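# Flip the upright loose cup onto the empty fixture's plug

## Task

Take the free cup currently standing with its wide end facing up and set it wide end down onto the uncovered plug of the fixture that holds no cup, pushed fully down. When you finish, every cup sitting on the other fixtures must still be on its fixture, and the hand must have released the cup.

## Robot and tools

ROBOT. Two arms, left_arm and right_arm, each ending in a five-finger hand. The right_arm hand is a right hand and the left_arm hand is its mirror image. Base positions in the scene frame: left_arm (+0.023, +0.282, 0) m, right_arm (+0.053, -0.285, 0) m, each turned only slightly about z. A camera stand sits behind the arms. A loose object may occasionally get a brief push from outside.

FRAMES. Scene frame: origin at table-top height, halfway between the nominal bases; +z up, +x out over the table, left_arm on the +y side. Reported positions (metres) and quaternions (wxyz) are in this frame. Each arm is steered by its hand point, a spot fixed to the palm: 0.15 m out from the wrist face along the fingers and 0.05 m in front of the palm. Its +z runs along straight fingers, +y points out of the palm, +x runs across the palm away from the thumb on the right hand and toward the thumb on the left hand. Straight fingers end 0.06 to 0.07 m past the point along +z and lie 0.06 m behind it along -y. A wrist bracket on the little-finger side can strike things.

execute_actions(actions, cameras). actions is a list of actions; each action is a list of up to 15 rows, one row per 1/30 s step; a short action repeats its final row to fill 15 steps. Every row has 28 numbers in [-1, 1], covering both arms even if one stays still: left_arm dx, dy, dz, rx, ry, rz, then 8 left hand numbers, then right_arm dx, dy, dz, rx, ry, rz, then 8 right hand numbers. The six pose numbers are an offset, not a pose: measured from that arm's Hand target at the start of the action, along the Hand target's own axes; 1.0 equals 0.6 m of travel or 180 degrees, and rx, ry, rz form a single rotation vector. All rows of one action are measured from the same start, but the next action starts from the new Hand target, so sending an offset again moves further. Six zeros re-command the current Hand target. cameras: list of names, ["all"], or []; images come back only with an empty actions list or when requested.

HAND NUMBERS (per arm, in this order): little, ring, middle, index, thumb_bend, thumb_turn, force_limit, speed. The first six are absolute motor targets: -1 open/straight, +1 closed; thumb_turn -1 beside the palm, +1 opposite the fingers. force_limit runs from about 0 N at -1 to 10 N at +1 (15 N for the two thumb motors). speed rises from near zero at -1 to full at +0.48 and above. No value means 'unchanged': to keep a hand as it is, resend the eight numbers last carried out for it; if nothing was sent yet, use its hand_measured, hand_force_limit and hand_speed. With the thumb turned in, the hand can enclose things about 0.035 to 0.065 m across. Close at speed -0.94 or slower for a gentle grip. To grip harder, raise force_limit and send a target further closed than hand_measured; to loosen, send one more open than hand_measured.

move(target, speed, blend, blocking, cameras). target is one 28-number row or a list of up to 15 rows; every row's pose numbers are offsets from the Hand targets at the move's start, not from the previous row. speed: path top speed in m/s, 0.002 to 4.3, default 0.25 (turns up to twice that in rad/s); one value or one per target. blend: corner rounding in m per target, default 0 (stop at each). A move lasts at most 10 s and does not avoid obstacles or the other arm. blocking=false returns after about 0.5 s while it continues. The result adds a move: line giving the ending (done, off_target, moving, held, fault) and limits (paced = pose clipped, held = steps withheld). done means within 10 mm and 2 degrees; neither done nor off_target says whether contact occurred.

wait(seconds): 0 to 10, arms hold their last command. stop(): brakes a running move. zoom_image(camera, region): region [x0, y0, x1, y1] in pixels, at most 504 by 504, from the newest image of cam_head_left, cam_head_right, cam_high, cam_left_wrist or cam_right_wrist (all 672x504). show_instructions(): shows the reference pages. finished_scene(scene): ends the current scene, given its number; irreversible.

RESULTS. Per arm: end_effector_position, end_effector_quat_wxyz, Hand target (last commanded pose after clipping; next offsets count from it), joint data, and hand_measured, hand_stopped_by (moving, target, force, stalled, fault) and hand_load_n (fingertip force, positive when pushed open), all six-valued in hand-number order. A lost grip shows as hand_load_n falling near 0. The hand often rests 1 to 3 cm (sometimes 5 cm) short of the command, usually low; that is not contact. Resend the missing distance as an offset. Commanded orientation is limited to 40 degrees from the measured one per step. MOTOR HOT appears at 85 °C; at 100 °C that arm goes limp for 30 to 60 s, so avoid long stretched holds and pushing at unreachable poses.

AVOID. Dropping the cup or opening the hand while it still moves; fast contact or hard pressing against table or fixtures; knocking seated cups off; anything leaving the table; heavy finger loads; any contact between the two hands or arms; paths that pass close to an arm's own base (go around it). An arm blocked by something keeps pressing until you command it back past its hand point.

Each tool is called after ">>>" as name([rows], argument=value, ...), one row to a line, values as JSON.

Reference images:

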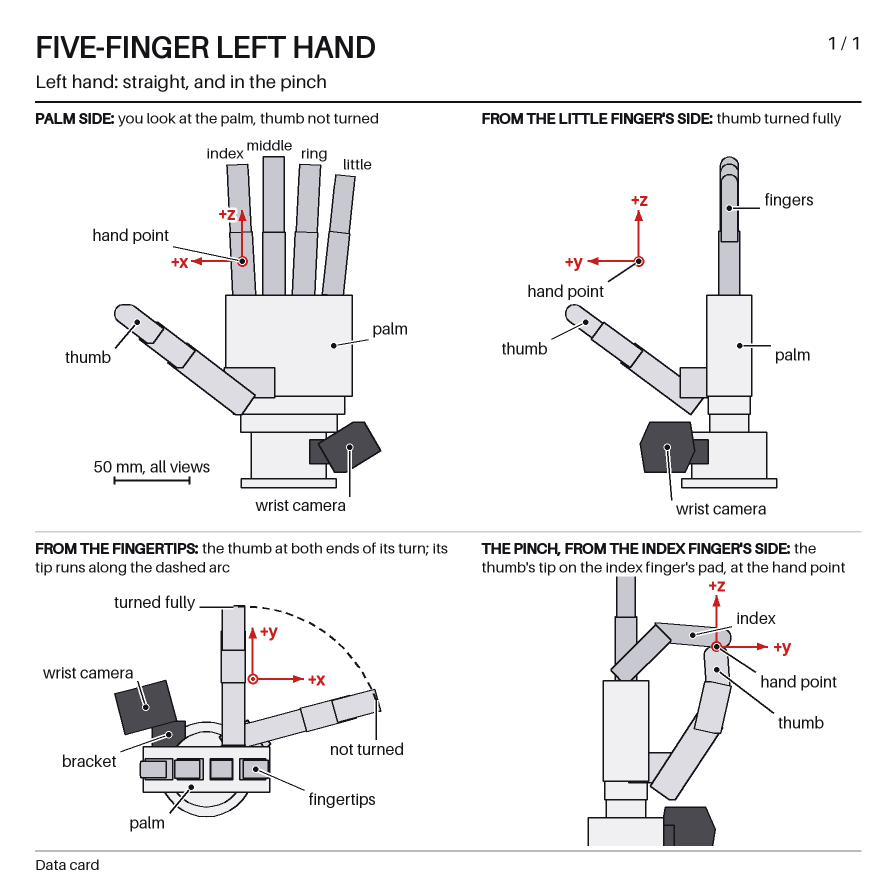

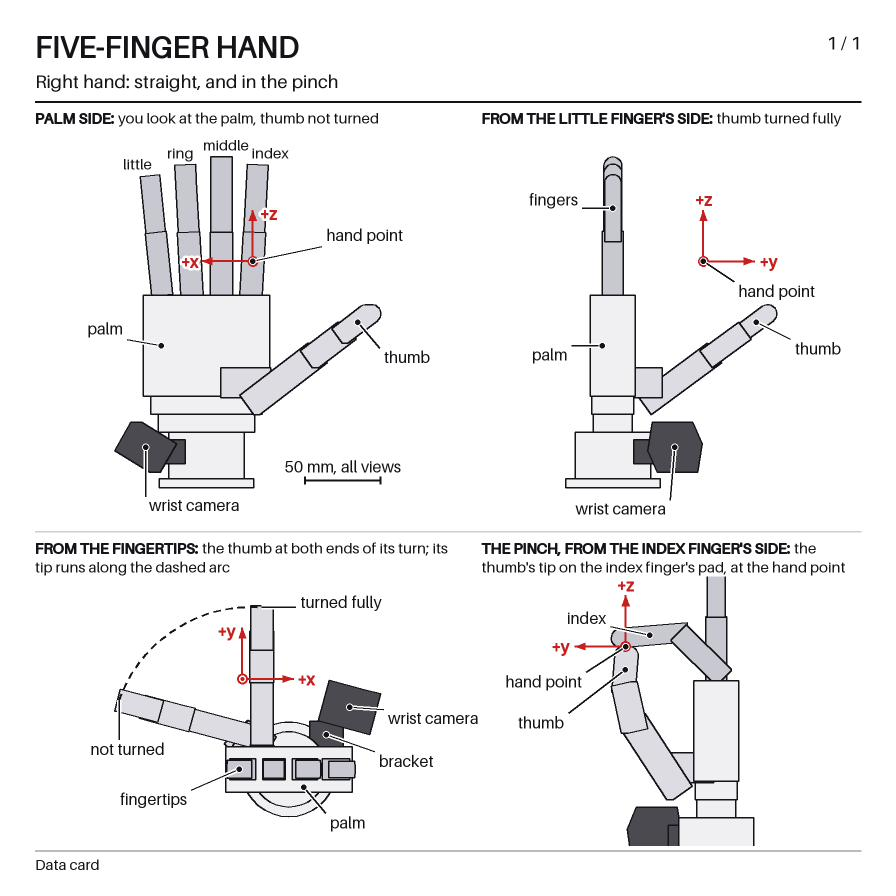

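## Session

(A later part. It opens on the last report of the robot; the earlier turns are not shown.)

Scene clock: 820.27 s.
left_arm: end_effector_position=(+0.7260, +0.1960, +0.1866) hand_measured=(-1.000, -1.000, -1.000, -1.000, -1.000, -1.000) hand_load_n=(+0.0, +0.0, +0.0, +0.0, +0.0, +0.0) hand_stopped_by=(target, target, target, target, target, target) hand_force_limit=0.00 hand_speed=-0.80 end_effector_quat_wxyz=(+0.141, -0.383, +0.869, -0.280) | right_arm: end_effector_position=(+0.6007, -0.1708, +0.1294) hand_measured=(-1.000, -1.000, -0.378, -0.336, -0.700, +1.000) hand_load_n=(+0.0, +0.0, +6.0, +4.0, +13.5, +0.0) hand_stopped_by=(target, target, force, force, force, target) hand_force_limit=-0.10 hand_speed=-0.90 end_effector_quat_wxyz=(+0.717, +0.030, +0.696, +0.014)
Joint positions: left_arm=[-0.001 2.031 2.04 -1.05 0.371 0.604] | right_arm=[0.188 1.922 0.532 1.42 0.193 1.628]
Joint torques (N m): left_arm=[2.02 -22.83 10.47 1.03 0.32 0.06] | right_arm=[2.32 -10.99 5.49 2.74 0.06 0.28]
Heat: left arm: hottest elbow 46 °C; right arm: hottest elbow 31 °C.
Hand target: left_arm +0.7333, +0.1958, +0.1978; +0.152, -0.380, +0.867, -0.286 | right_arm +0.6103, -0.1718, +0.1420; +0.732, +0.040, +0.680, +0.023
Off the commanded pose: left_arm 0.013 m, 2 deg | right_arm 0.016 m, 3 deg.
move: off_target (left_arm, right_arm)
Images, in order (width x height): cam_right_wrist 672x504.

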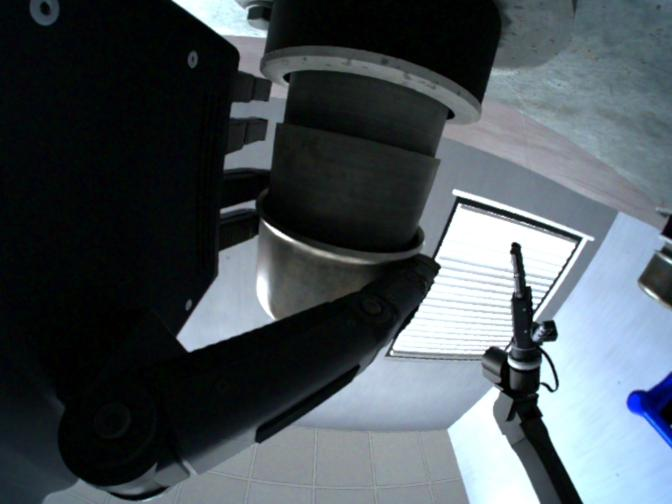

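>>> move(target=[0,0,0,0,0,0,-1,-1,-1,-1,-1,-1,0,-0.8,0.0182,-0.001,-0.004,0,0.011,0,-1,-1,0.7,0.6,0.4,1,-0.1,-0.9], speed=0.05, cameras=["cam_right_wrist"])

>>> zoom_image(camera="cam_right_wrist", region=[220, 40, 480, 300])

Scene clock: 834.97 s.
left_arm: end_effector_position=(+0.7260, +0.1960, +0.1866) hand_measured=(-1.000, -1.000, -1.000, -1.000, -1.000, -1.000) hand_load_n=(+0.0, +0.0, +0.0, +0.0, +0.0, +0.0) hand_stopped_by=(target, target, target, target, target, target) hand_force_limit=0.00 hand_speed=-0.80 end_effector_quat_wxyz=(+0.141, -0.383, +0.869, -0.280) | right_arm: end_effector_position=(+0.6007, -0.1708, +0.1250) hand_measured=(-1.000, -1.000, -0.378, -0.336, -0.700, +1.000) hand_load_n=(+0.0, +0.0, +6.0, +4.5, +13.5, +0.0) hand_stopped_by=(target, target, force, force, force, target) hand_force_limit=-0.10 hand_speed=-0.90 end_effector_quat_wxyz=(+0.714, +0.030, +0.699, +0.014)
Joint positions: left_arm=[-0.001 2.031 2.04 -1.05 0.371 0.604] | right_arm=[0.188 1.929 0.532 1.418 0.193 1.628]
Joint torques (N m): left_arm=[2.02 -23.12 10.56 1.09 0.3 0.04] | right_arm=[2.43 -11.16 4.85 1.88 -0.01 0.33]
Heat: left arm: hottest elbow 46 °C; right arm: hottest elbow 31 °C.
Hand target: left_arm +0.7333, +0.1958, +0.1978; +0.152, -0.380, +0.867, -0.286 | right_arm +0.6087, -0.1714, +0.1311; +0.720, +0.040, +0.692, +0.023
Off the commanded pose: left_arm 0.013 m, 2 deg | right_arm 0.010 m, 2 deg.
move: off_target (left_arm)
Images, in order (width x height): cam_right_wrist 672x504.

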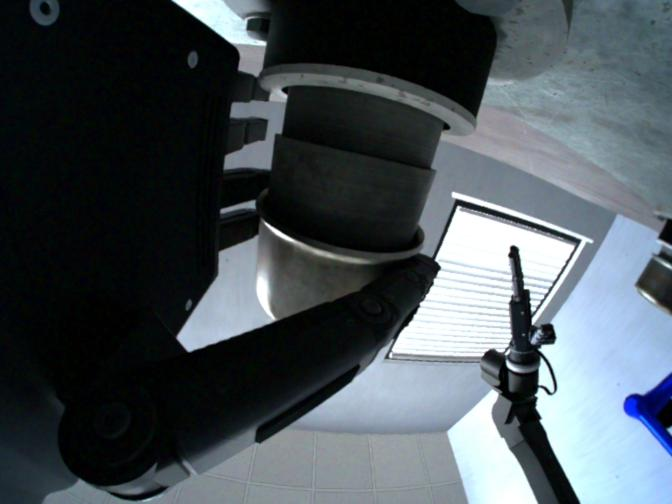

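Scaled by 1.938 from the camera's 672x504 image, which has a finer 960x720 frame.

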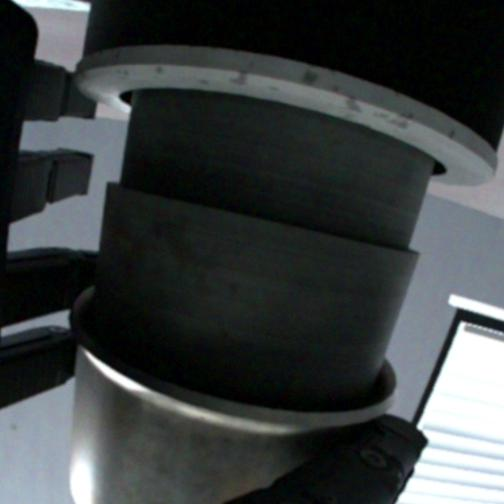

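>>> move(target=[0,0,0,0,0,0,-1,-1,-1,-1,-1,-1,0,-0.8,0,0,0,0,0,0,-1,-1,0.7,0.6,-0.78,1,-0.1,-0.98], speed=0.05, cameras=["cam_right_wrist"])

>>> zoom_image(camera="cam_right_wrist", region=[220, 40, 480, 300])

Scene clock: 857.57 s.
left_arm: end_effector_position=(+0.7260, +0.1960, +0.1866) hand_measured=(-1.000, -1.000, -1.000, -1.000, -1.000, -1.000) hand_load_n=(+0.0, +0.0, +0.0, +0.0, +0.5, +0.0) hand_stopped_by=(target, target, target, target, target, target) hand_force_limit=0.00 hand_speed=-0.80 end_effector_quat_wxyz=(+0.141, -0.383, +0.869, -0.280) | right_arm: end_effector_position=(+0.6018, -0.1708, +0.1234) hand_measured=(-1.000, -1.000, -0.378, -0.336, -0.780, +1.000) hand_load_n=(+0.0, +0.0, +0.0, +0.0, +0.0, +0.0) hand_stopped_by=(target, target, force, force, moving, target) hand_force_limit=-0.10 hand_speed=-0.98 end_effector_quat_wxyz=(+0.712, +0.032, +0.701, +0.016)
Joint positions: left_arm=[-0.001 2.031 2.04 -1.05 0.371 0.604] | right_arm=[0.188 1.932 0.535 1.413 0.193 1.636]
Joint torques (N m): left_arm=[2.43 -22.89 10.47 1.03 0.28 0.03] | right_arm=[2.37 -11.46 4.68 2.09 0.02 0.26]
Heat: left arm: hottest elbow 46 °C; right arm: hottest elbow 30 °C.
Hand target: left_arm +0.7333, +0.1958, +0.1978; +0.152, -0.380, +0.867, -0.286 | right_arm +0.6087, -0.1714, +0.1311; +0.720, +0.040, +0.692, +0.023
Off the commanded pose: left_arm 0.013 m, 2 deg | right_arm 0.010 m, 2 deg.
move: off_target (left_arm)
Images, in order (width x height): cam_right_wrist 672x504.

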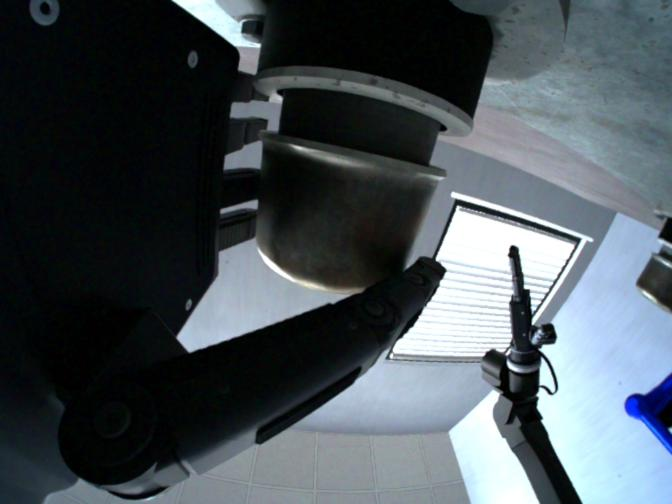

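Scaled by 1.938 from the camera's 672x504 image, which has a finer 960x720 frame.

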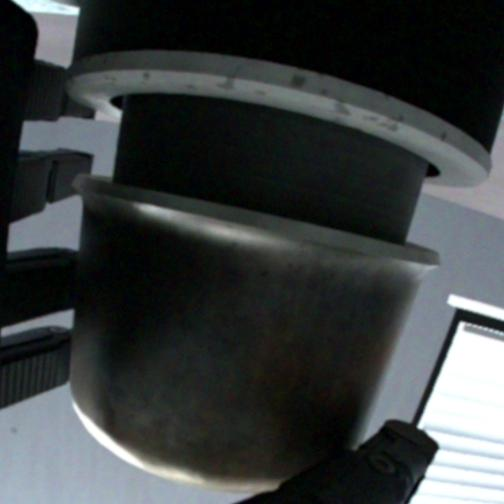

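>>> move([
  [0,0,0,0,0,0,-1,-1,-1,-1,-1,-1,0,-0.8,0,0,0,0,0,0,-1,-1,0.7,0.6,-1,1,-0.1,-0.6],
  [0,0,0,0,0,0,-1,-1,-1,-1,-1,-1,0,-0.8,0,0,0,0,0,0,-1,-1,-1,-1,-1,1,-0.1,-0.4],
  [0,0,0,0,0,0,-1,-1,-1,-1,-1,-1,0,-0.8,-0.01,0,-0.16,0,0,0,-1,-1,-1,-1,-1,1,-0.1,-0.4],
  [0,0,0,0,0,0,-1,-1,-1,-1,-1,-1,0,-0.8,-0.2,0,-0.2,0,0,0,-1,-1,-1,-1,-1,1,-0.1,-0.4],
], speed=[0.05,0.05,0.1,0.15], cameras=["all"])

>>> zoom_image(camera="cam_high", region=[310, 210, 430, 330])

>>> zoom_image(camera="cam_head_left", region=[370, 160, 490, 280])

Scene clock: 872.33 s.
left_arm: end_effector_position=(+0.7260, +0.1960, +0.1866) hand_measured=(-1.000, -1.000, -1.000, -1.000, -1.000, -1.000) hand_load_n=(+0.0, +0.0, +0.0, +0.0, +0.0, -0.5) hand_stopped_by=(target, target, target, target, target, target) hand_force_limit=0.00 hand_speed=-0.80 end_effector_quat_wxyz=(+0.141, -0.383, +0.869, -0.280) | right_arm: end_effector_position=(+0.4816, -0.1782, +0.2447) hand_measured=(-1.000, -1.000, -1.000, -1.000, -1.000, +1.000) hand_load_n=(+0.0, +0.0, +0.0, +0.0, +0.0, +0.0) hand_stopped_by=(target, target, target, target, target, target) hand_force_limit=-0.10 hand_speed=-0.40 end_effector_quat_wxyz=(+0.722, +0.035, +0.691, +0.018)
Joint positions: left_arm=[-0.001 2.031 2.04 -1.05 0.371 0.604] | right_arm=[0.245 1.184 0.243 0.984 0.252 1.636]
Joint torques (N m): left_arm=[2.37 -22.77 10.54 0.95 0.31 0.05] | right_arm=[2.37 -3.96 6.84 1.55 -0.13 0.23]
Heat: left arm: hottest elbow 46 °C; right arm: hottest elbow 30 °C.
Hand target: left_arm +0.7333, +0.1958, +0.1978; +0.152, -0.380, +0.867, -0.286 | right_arm +0.4840, -0.1791, +0.2459; +0.720, +0.040, +0.692, +0.023
Off the commanded pose: left_arm 0.013 m, 2 deg | right_arm 0.003 m, 1 deg.
move: off_target (left_arm)

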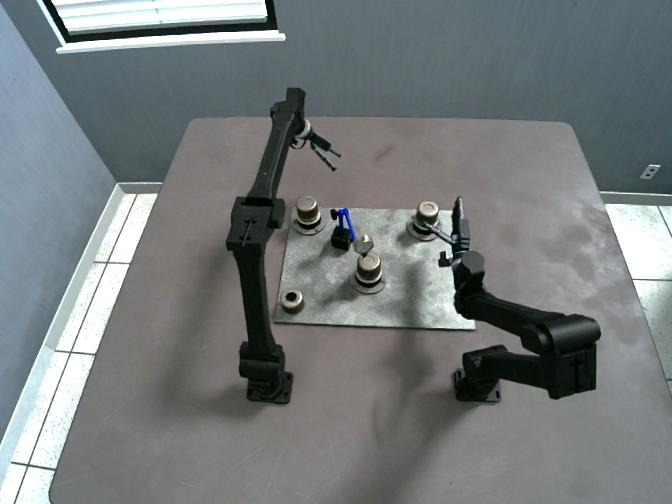

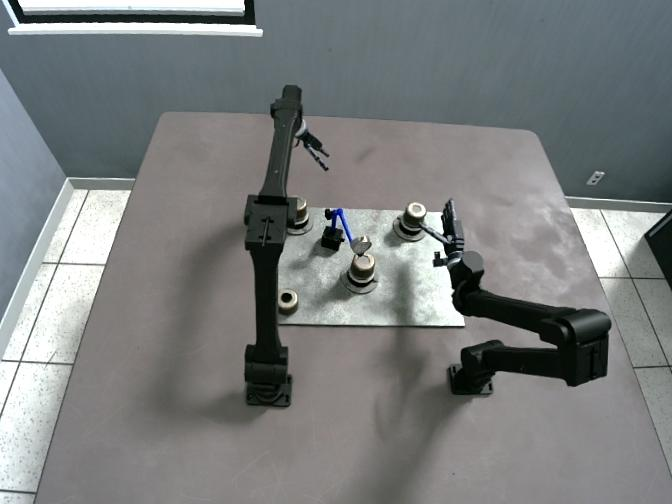

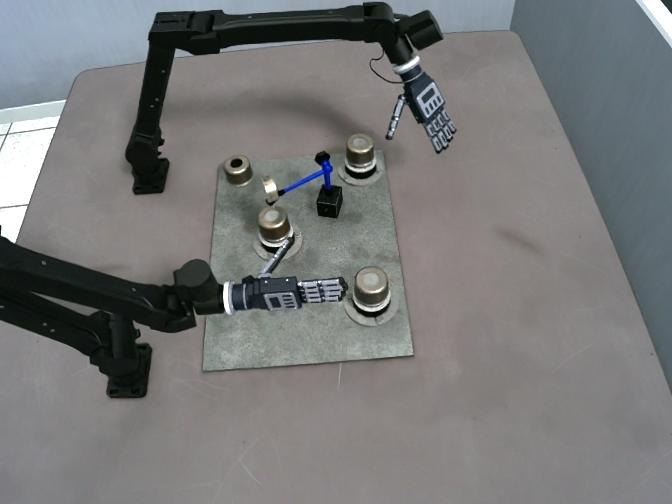

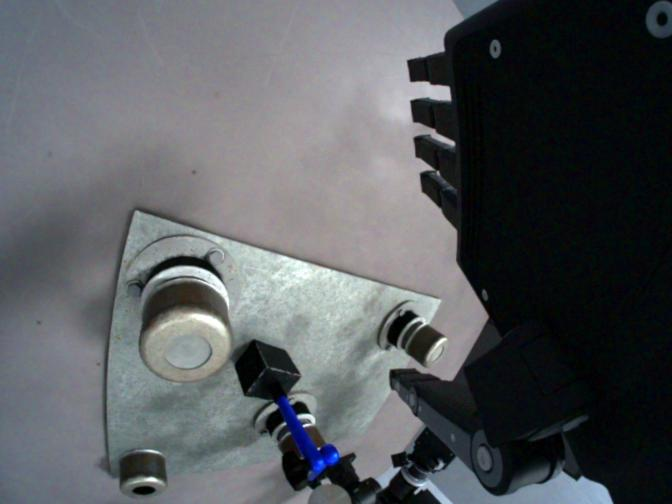

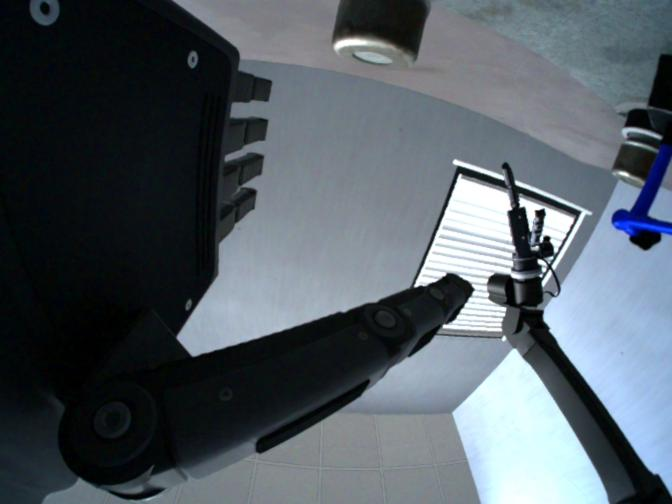

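Scaled by 4.200.

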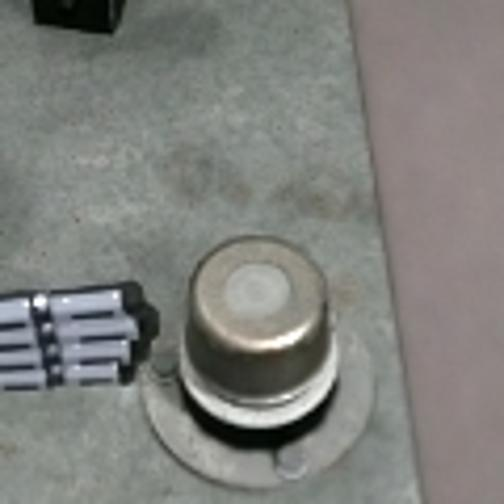

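Scaled by 4.200.

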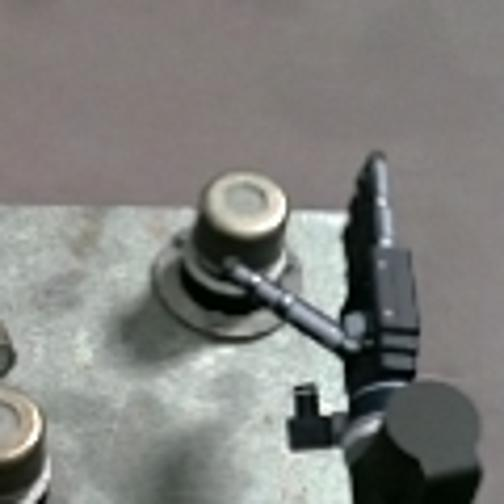

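>>> zoom_image(camera="cam_right_wrist", region=[300, 0, 460, 120])

>>> zoom_image(camera="cam_high", region=[340, 255, 410, 325])

>>> zoom_image(camera="cam_left_wrist", region=[370, 290, 460, 380])

Scaled by 3.150 from the camera's 672x504 image, which has a finer 960x720 frame.

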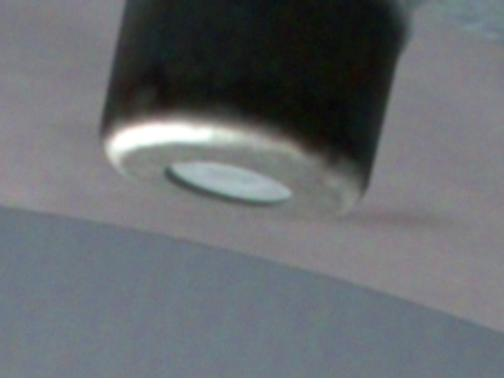

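Scaled by 7.200.

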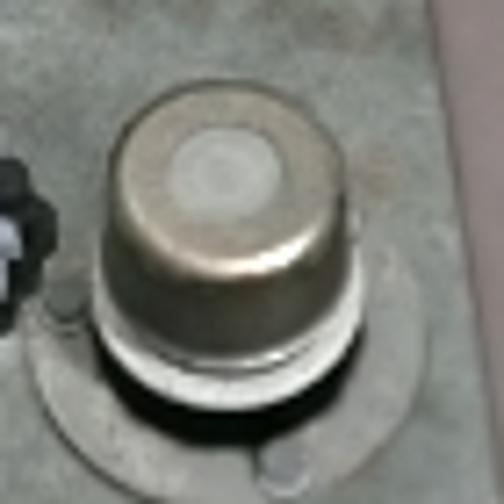

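Scaled by 5.600 from the camera's 672x504 image, which has a finer 960x720 frame.

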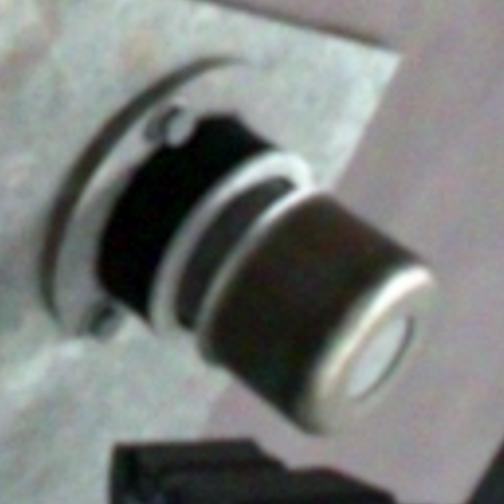

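>>> zoom_image(camera="cam_high", region=[325, 122, 395, 192])

>>> zoom_image(camera="cam_head_right", region=[380, 190, 450, 260])

>>> zoom_image(camera="cam_head_left", region=[275, 180, 345, 250])

>>> zoom_image(camera="cam_head_left", region=[393, 185, 463, 255])

Scaled by 7.200.

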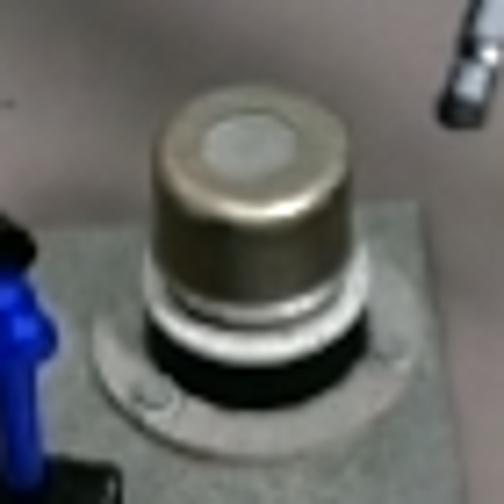

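Scaled by 7.200.

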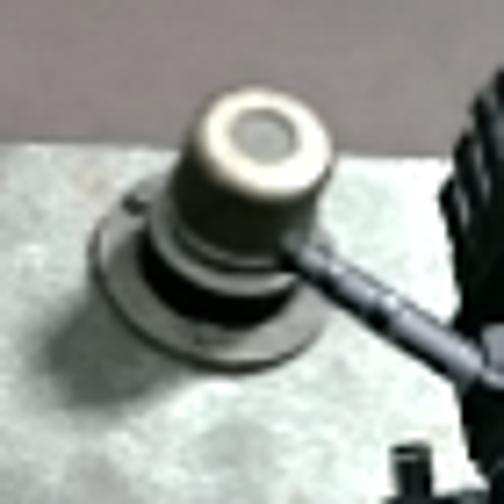

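Scaled by 7.200.

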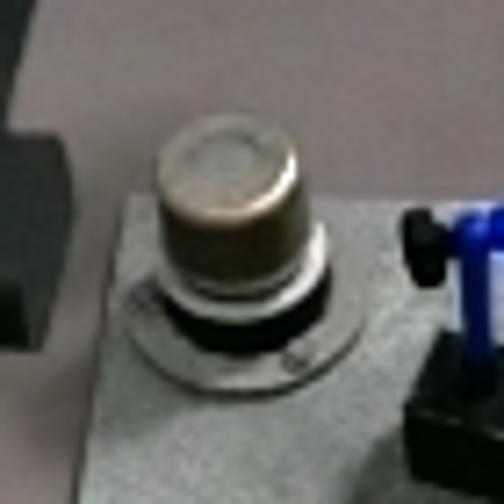

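Scaled by 7.200.

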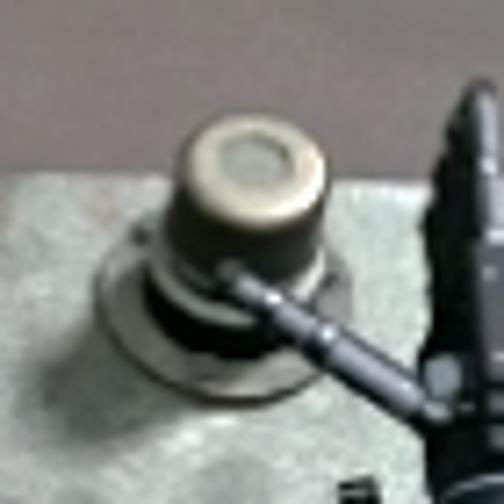

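>>> finished_scene(scene=2)

The scene is finished: the task was done.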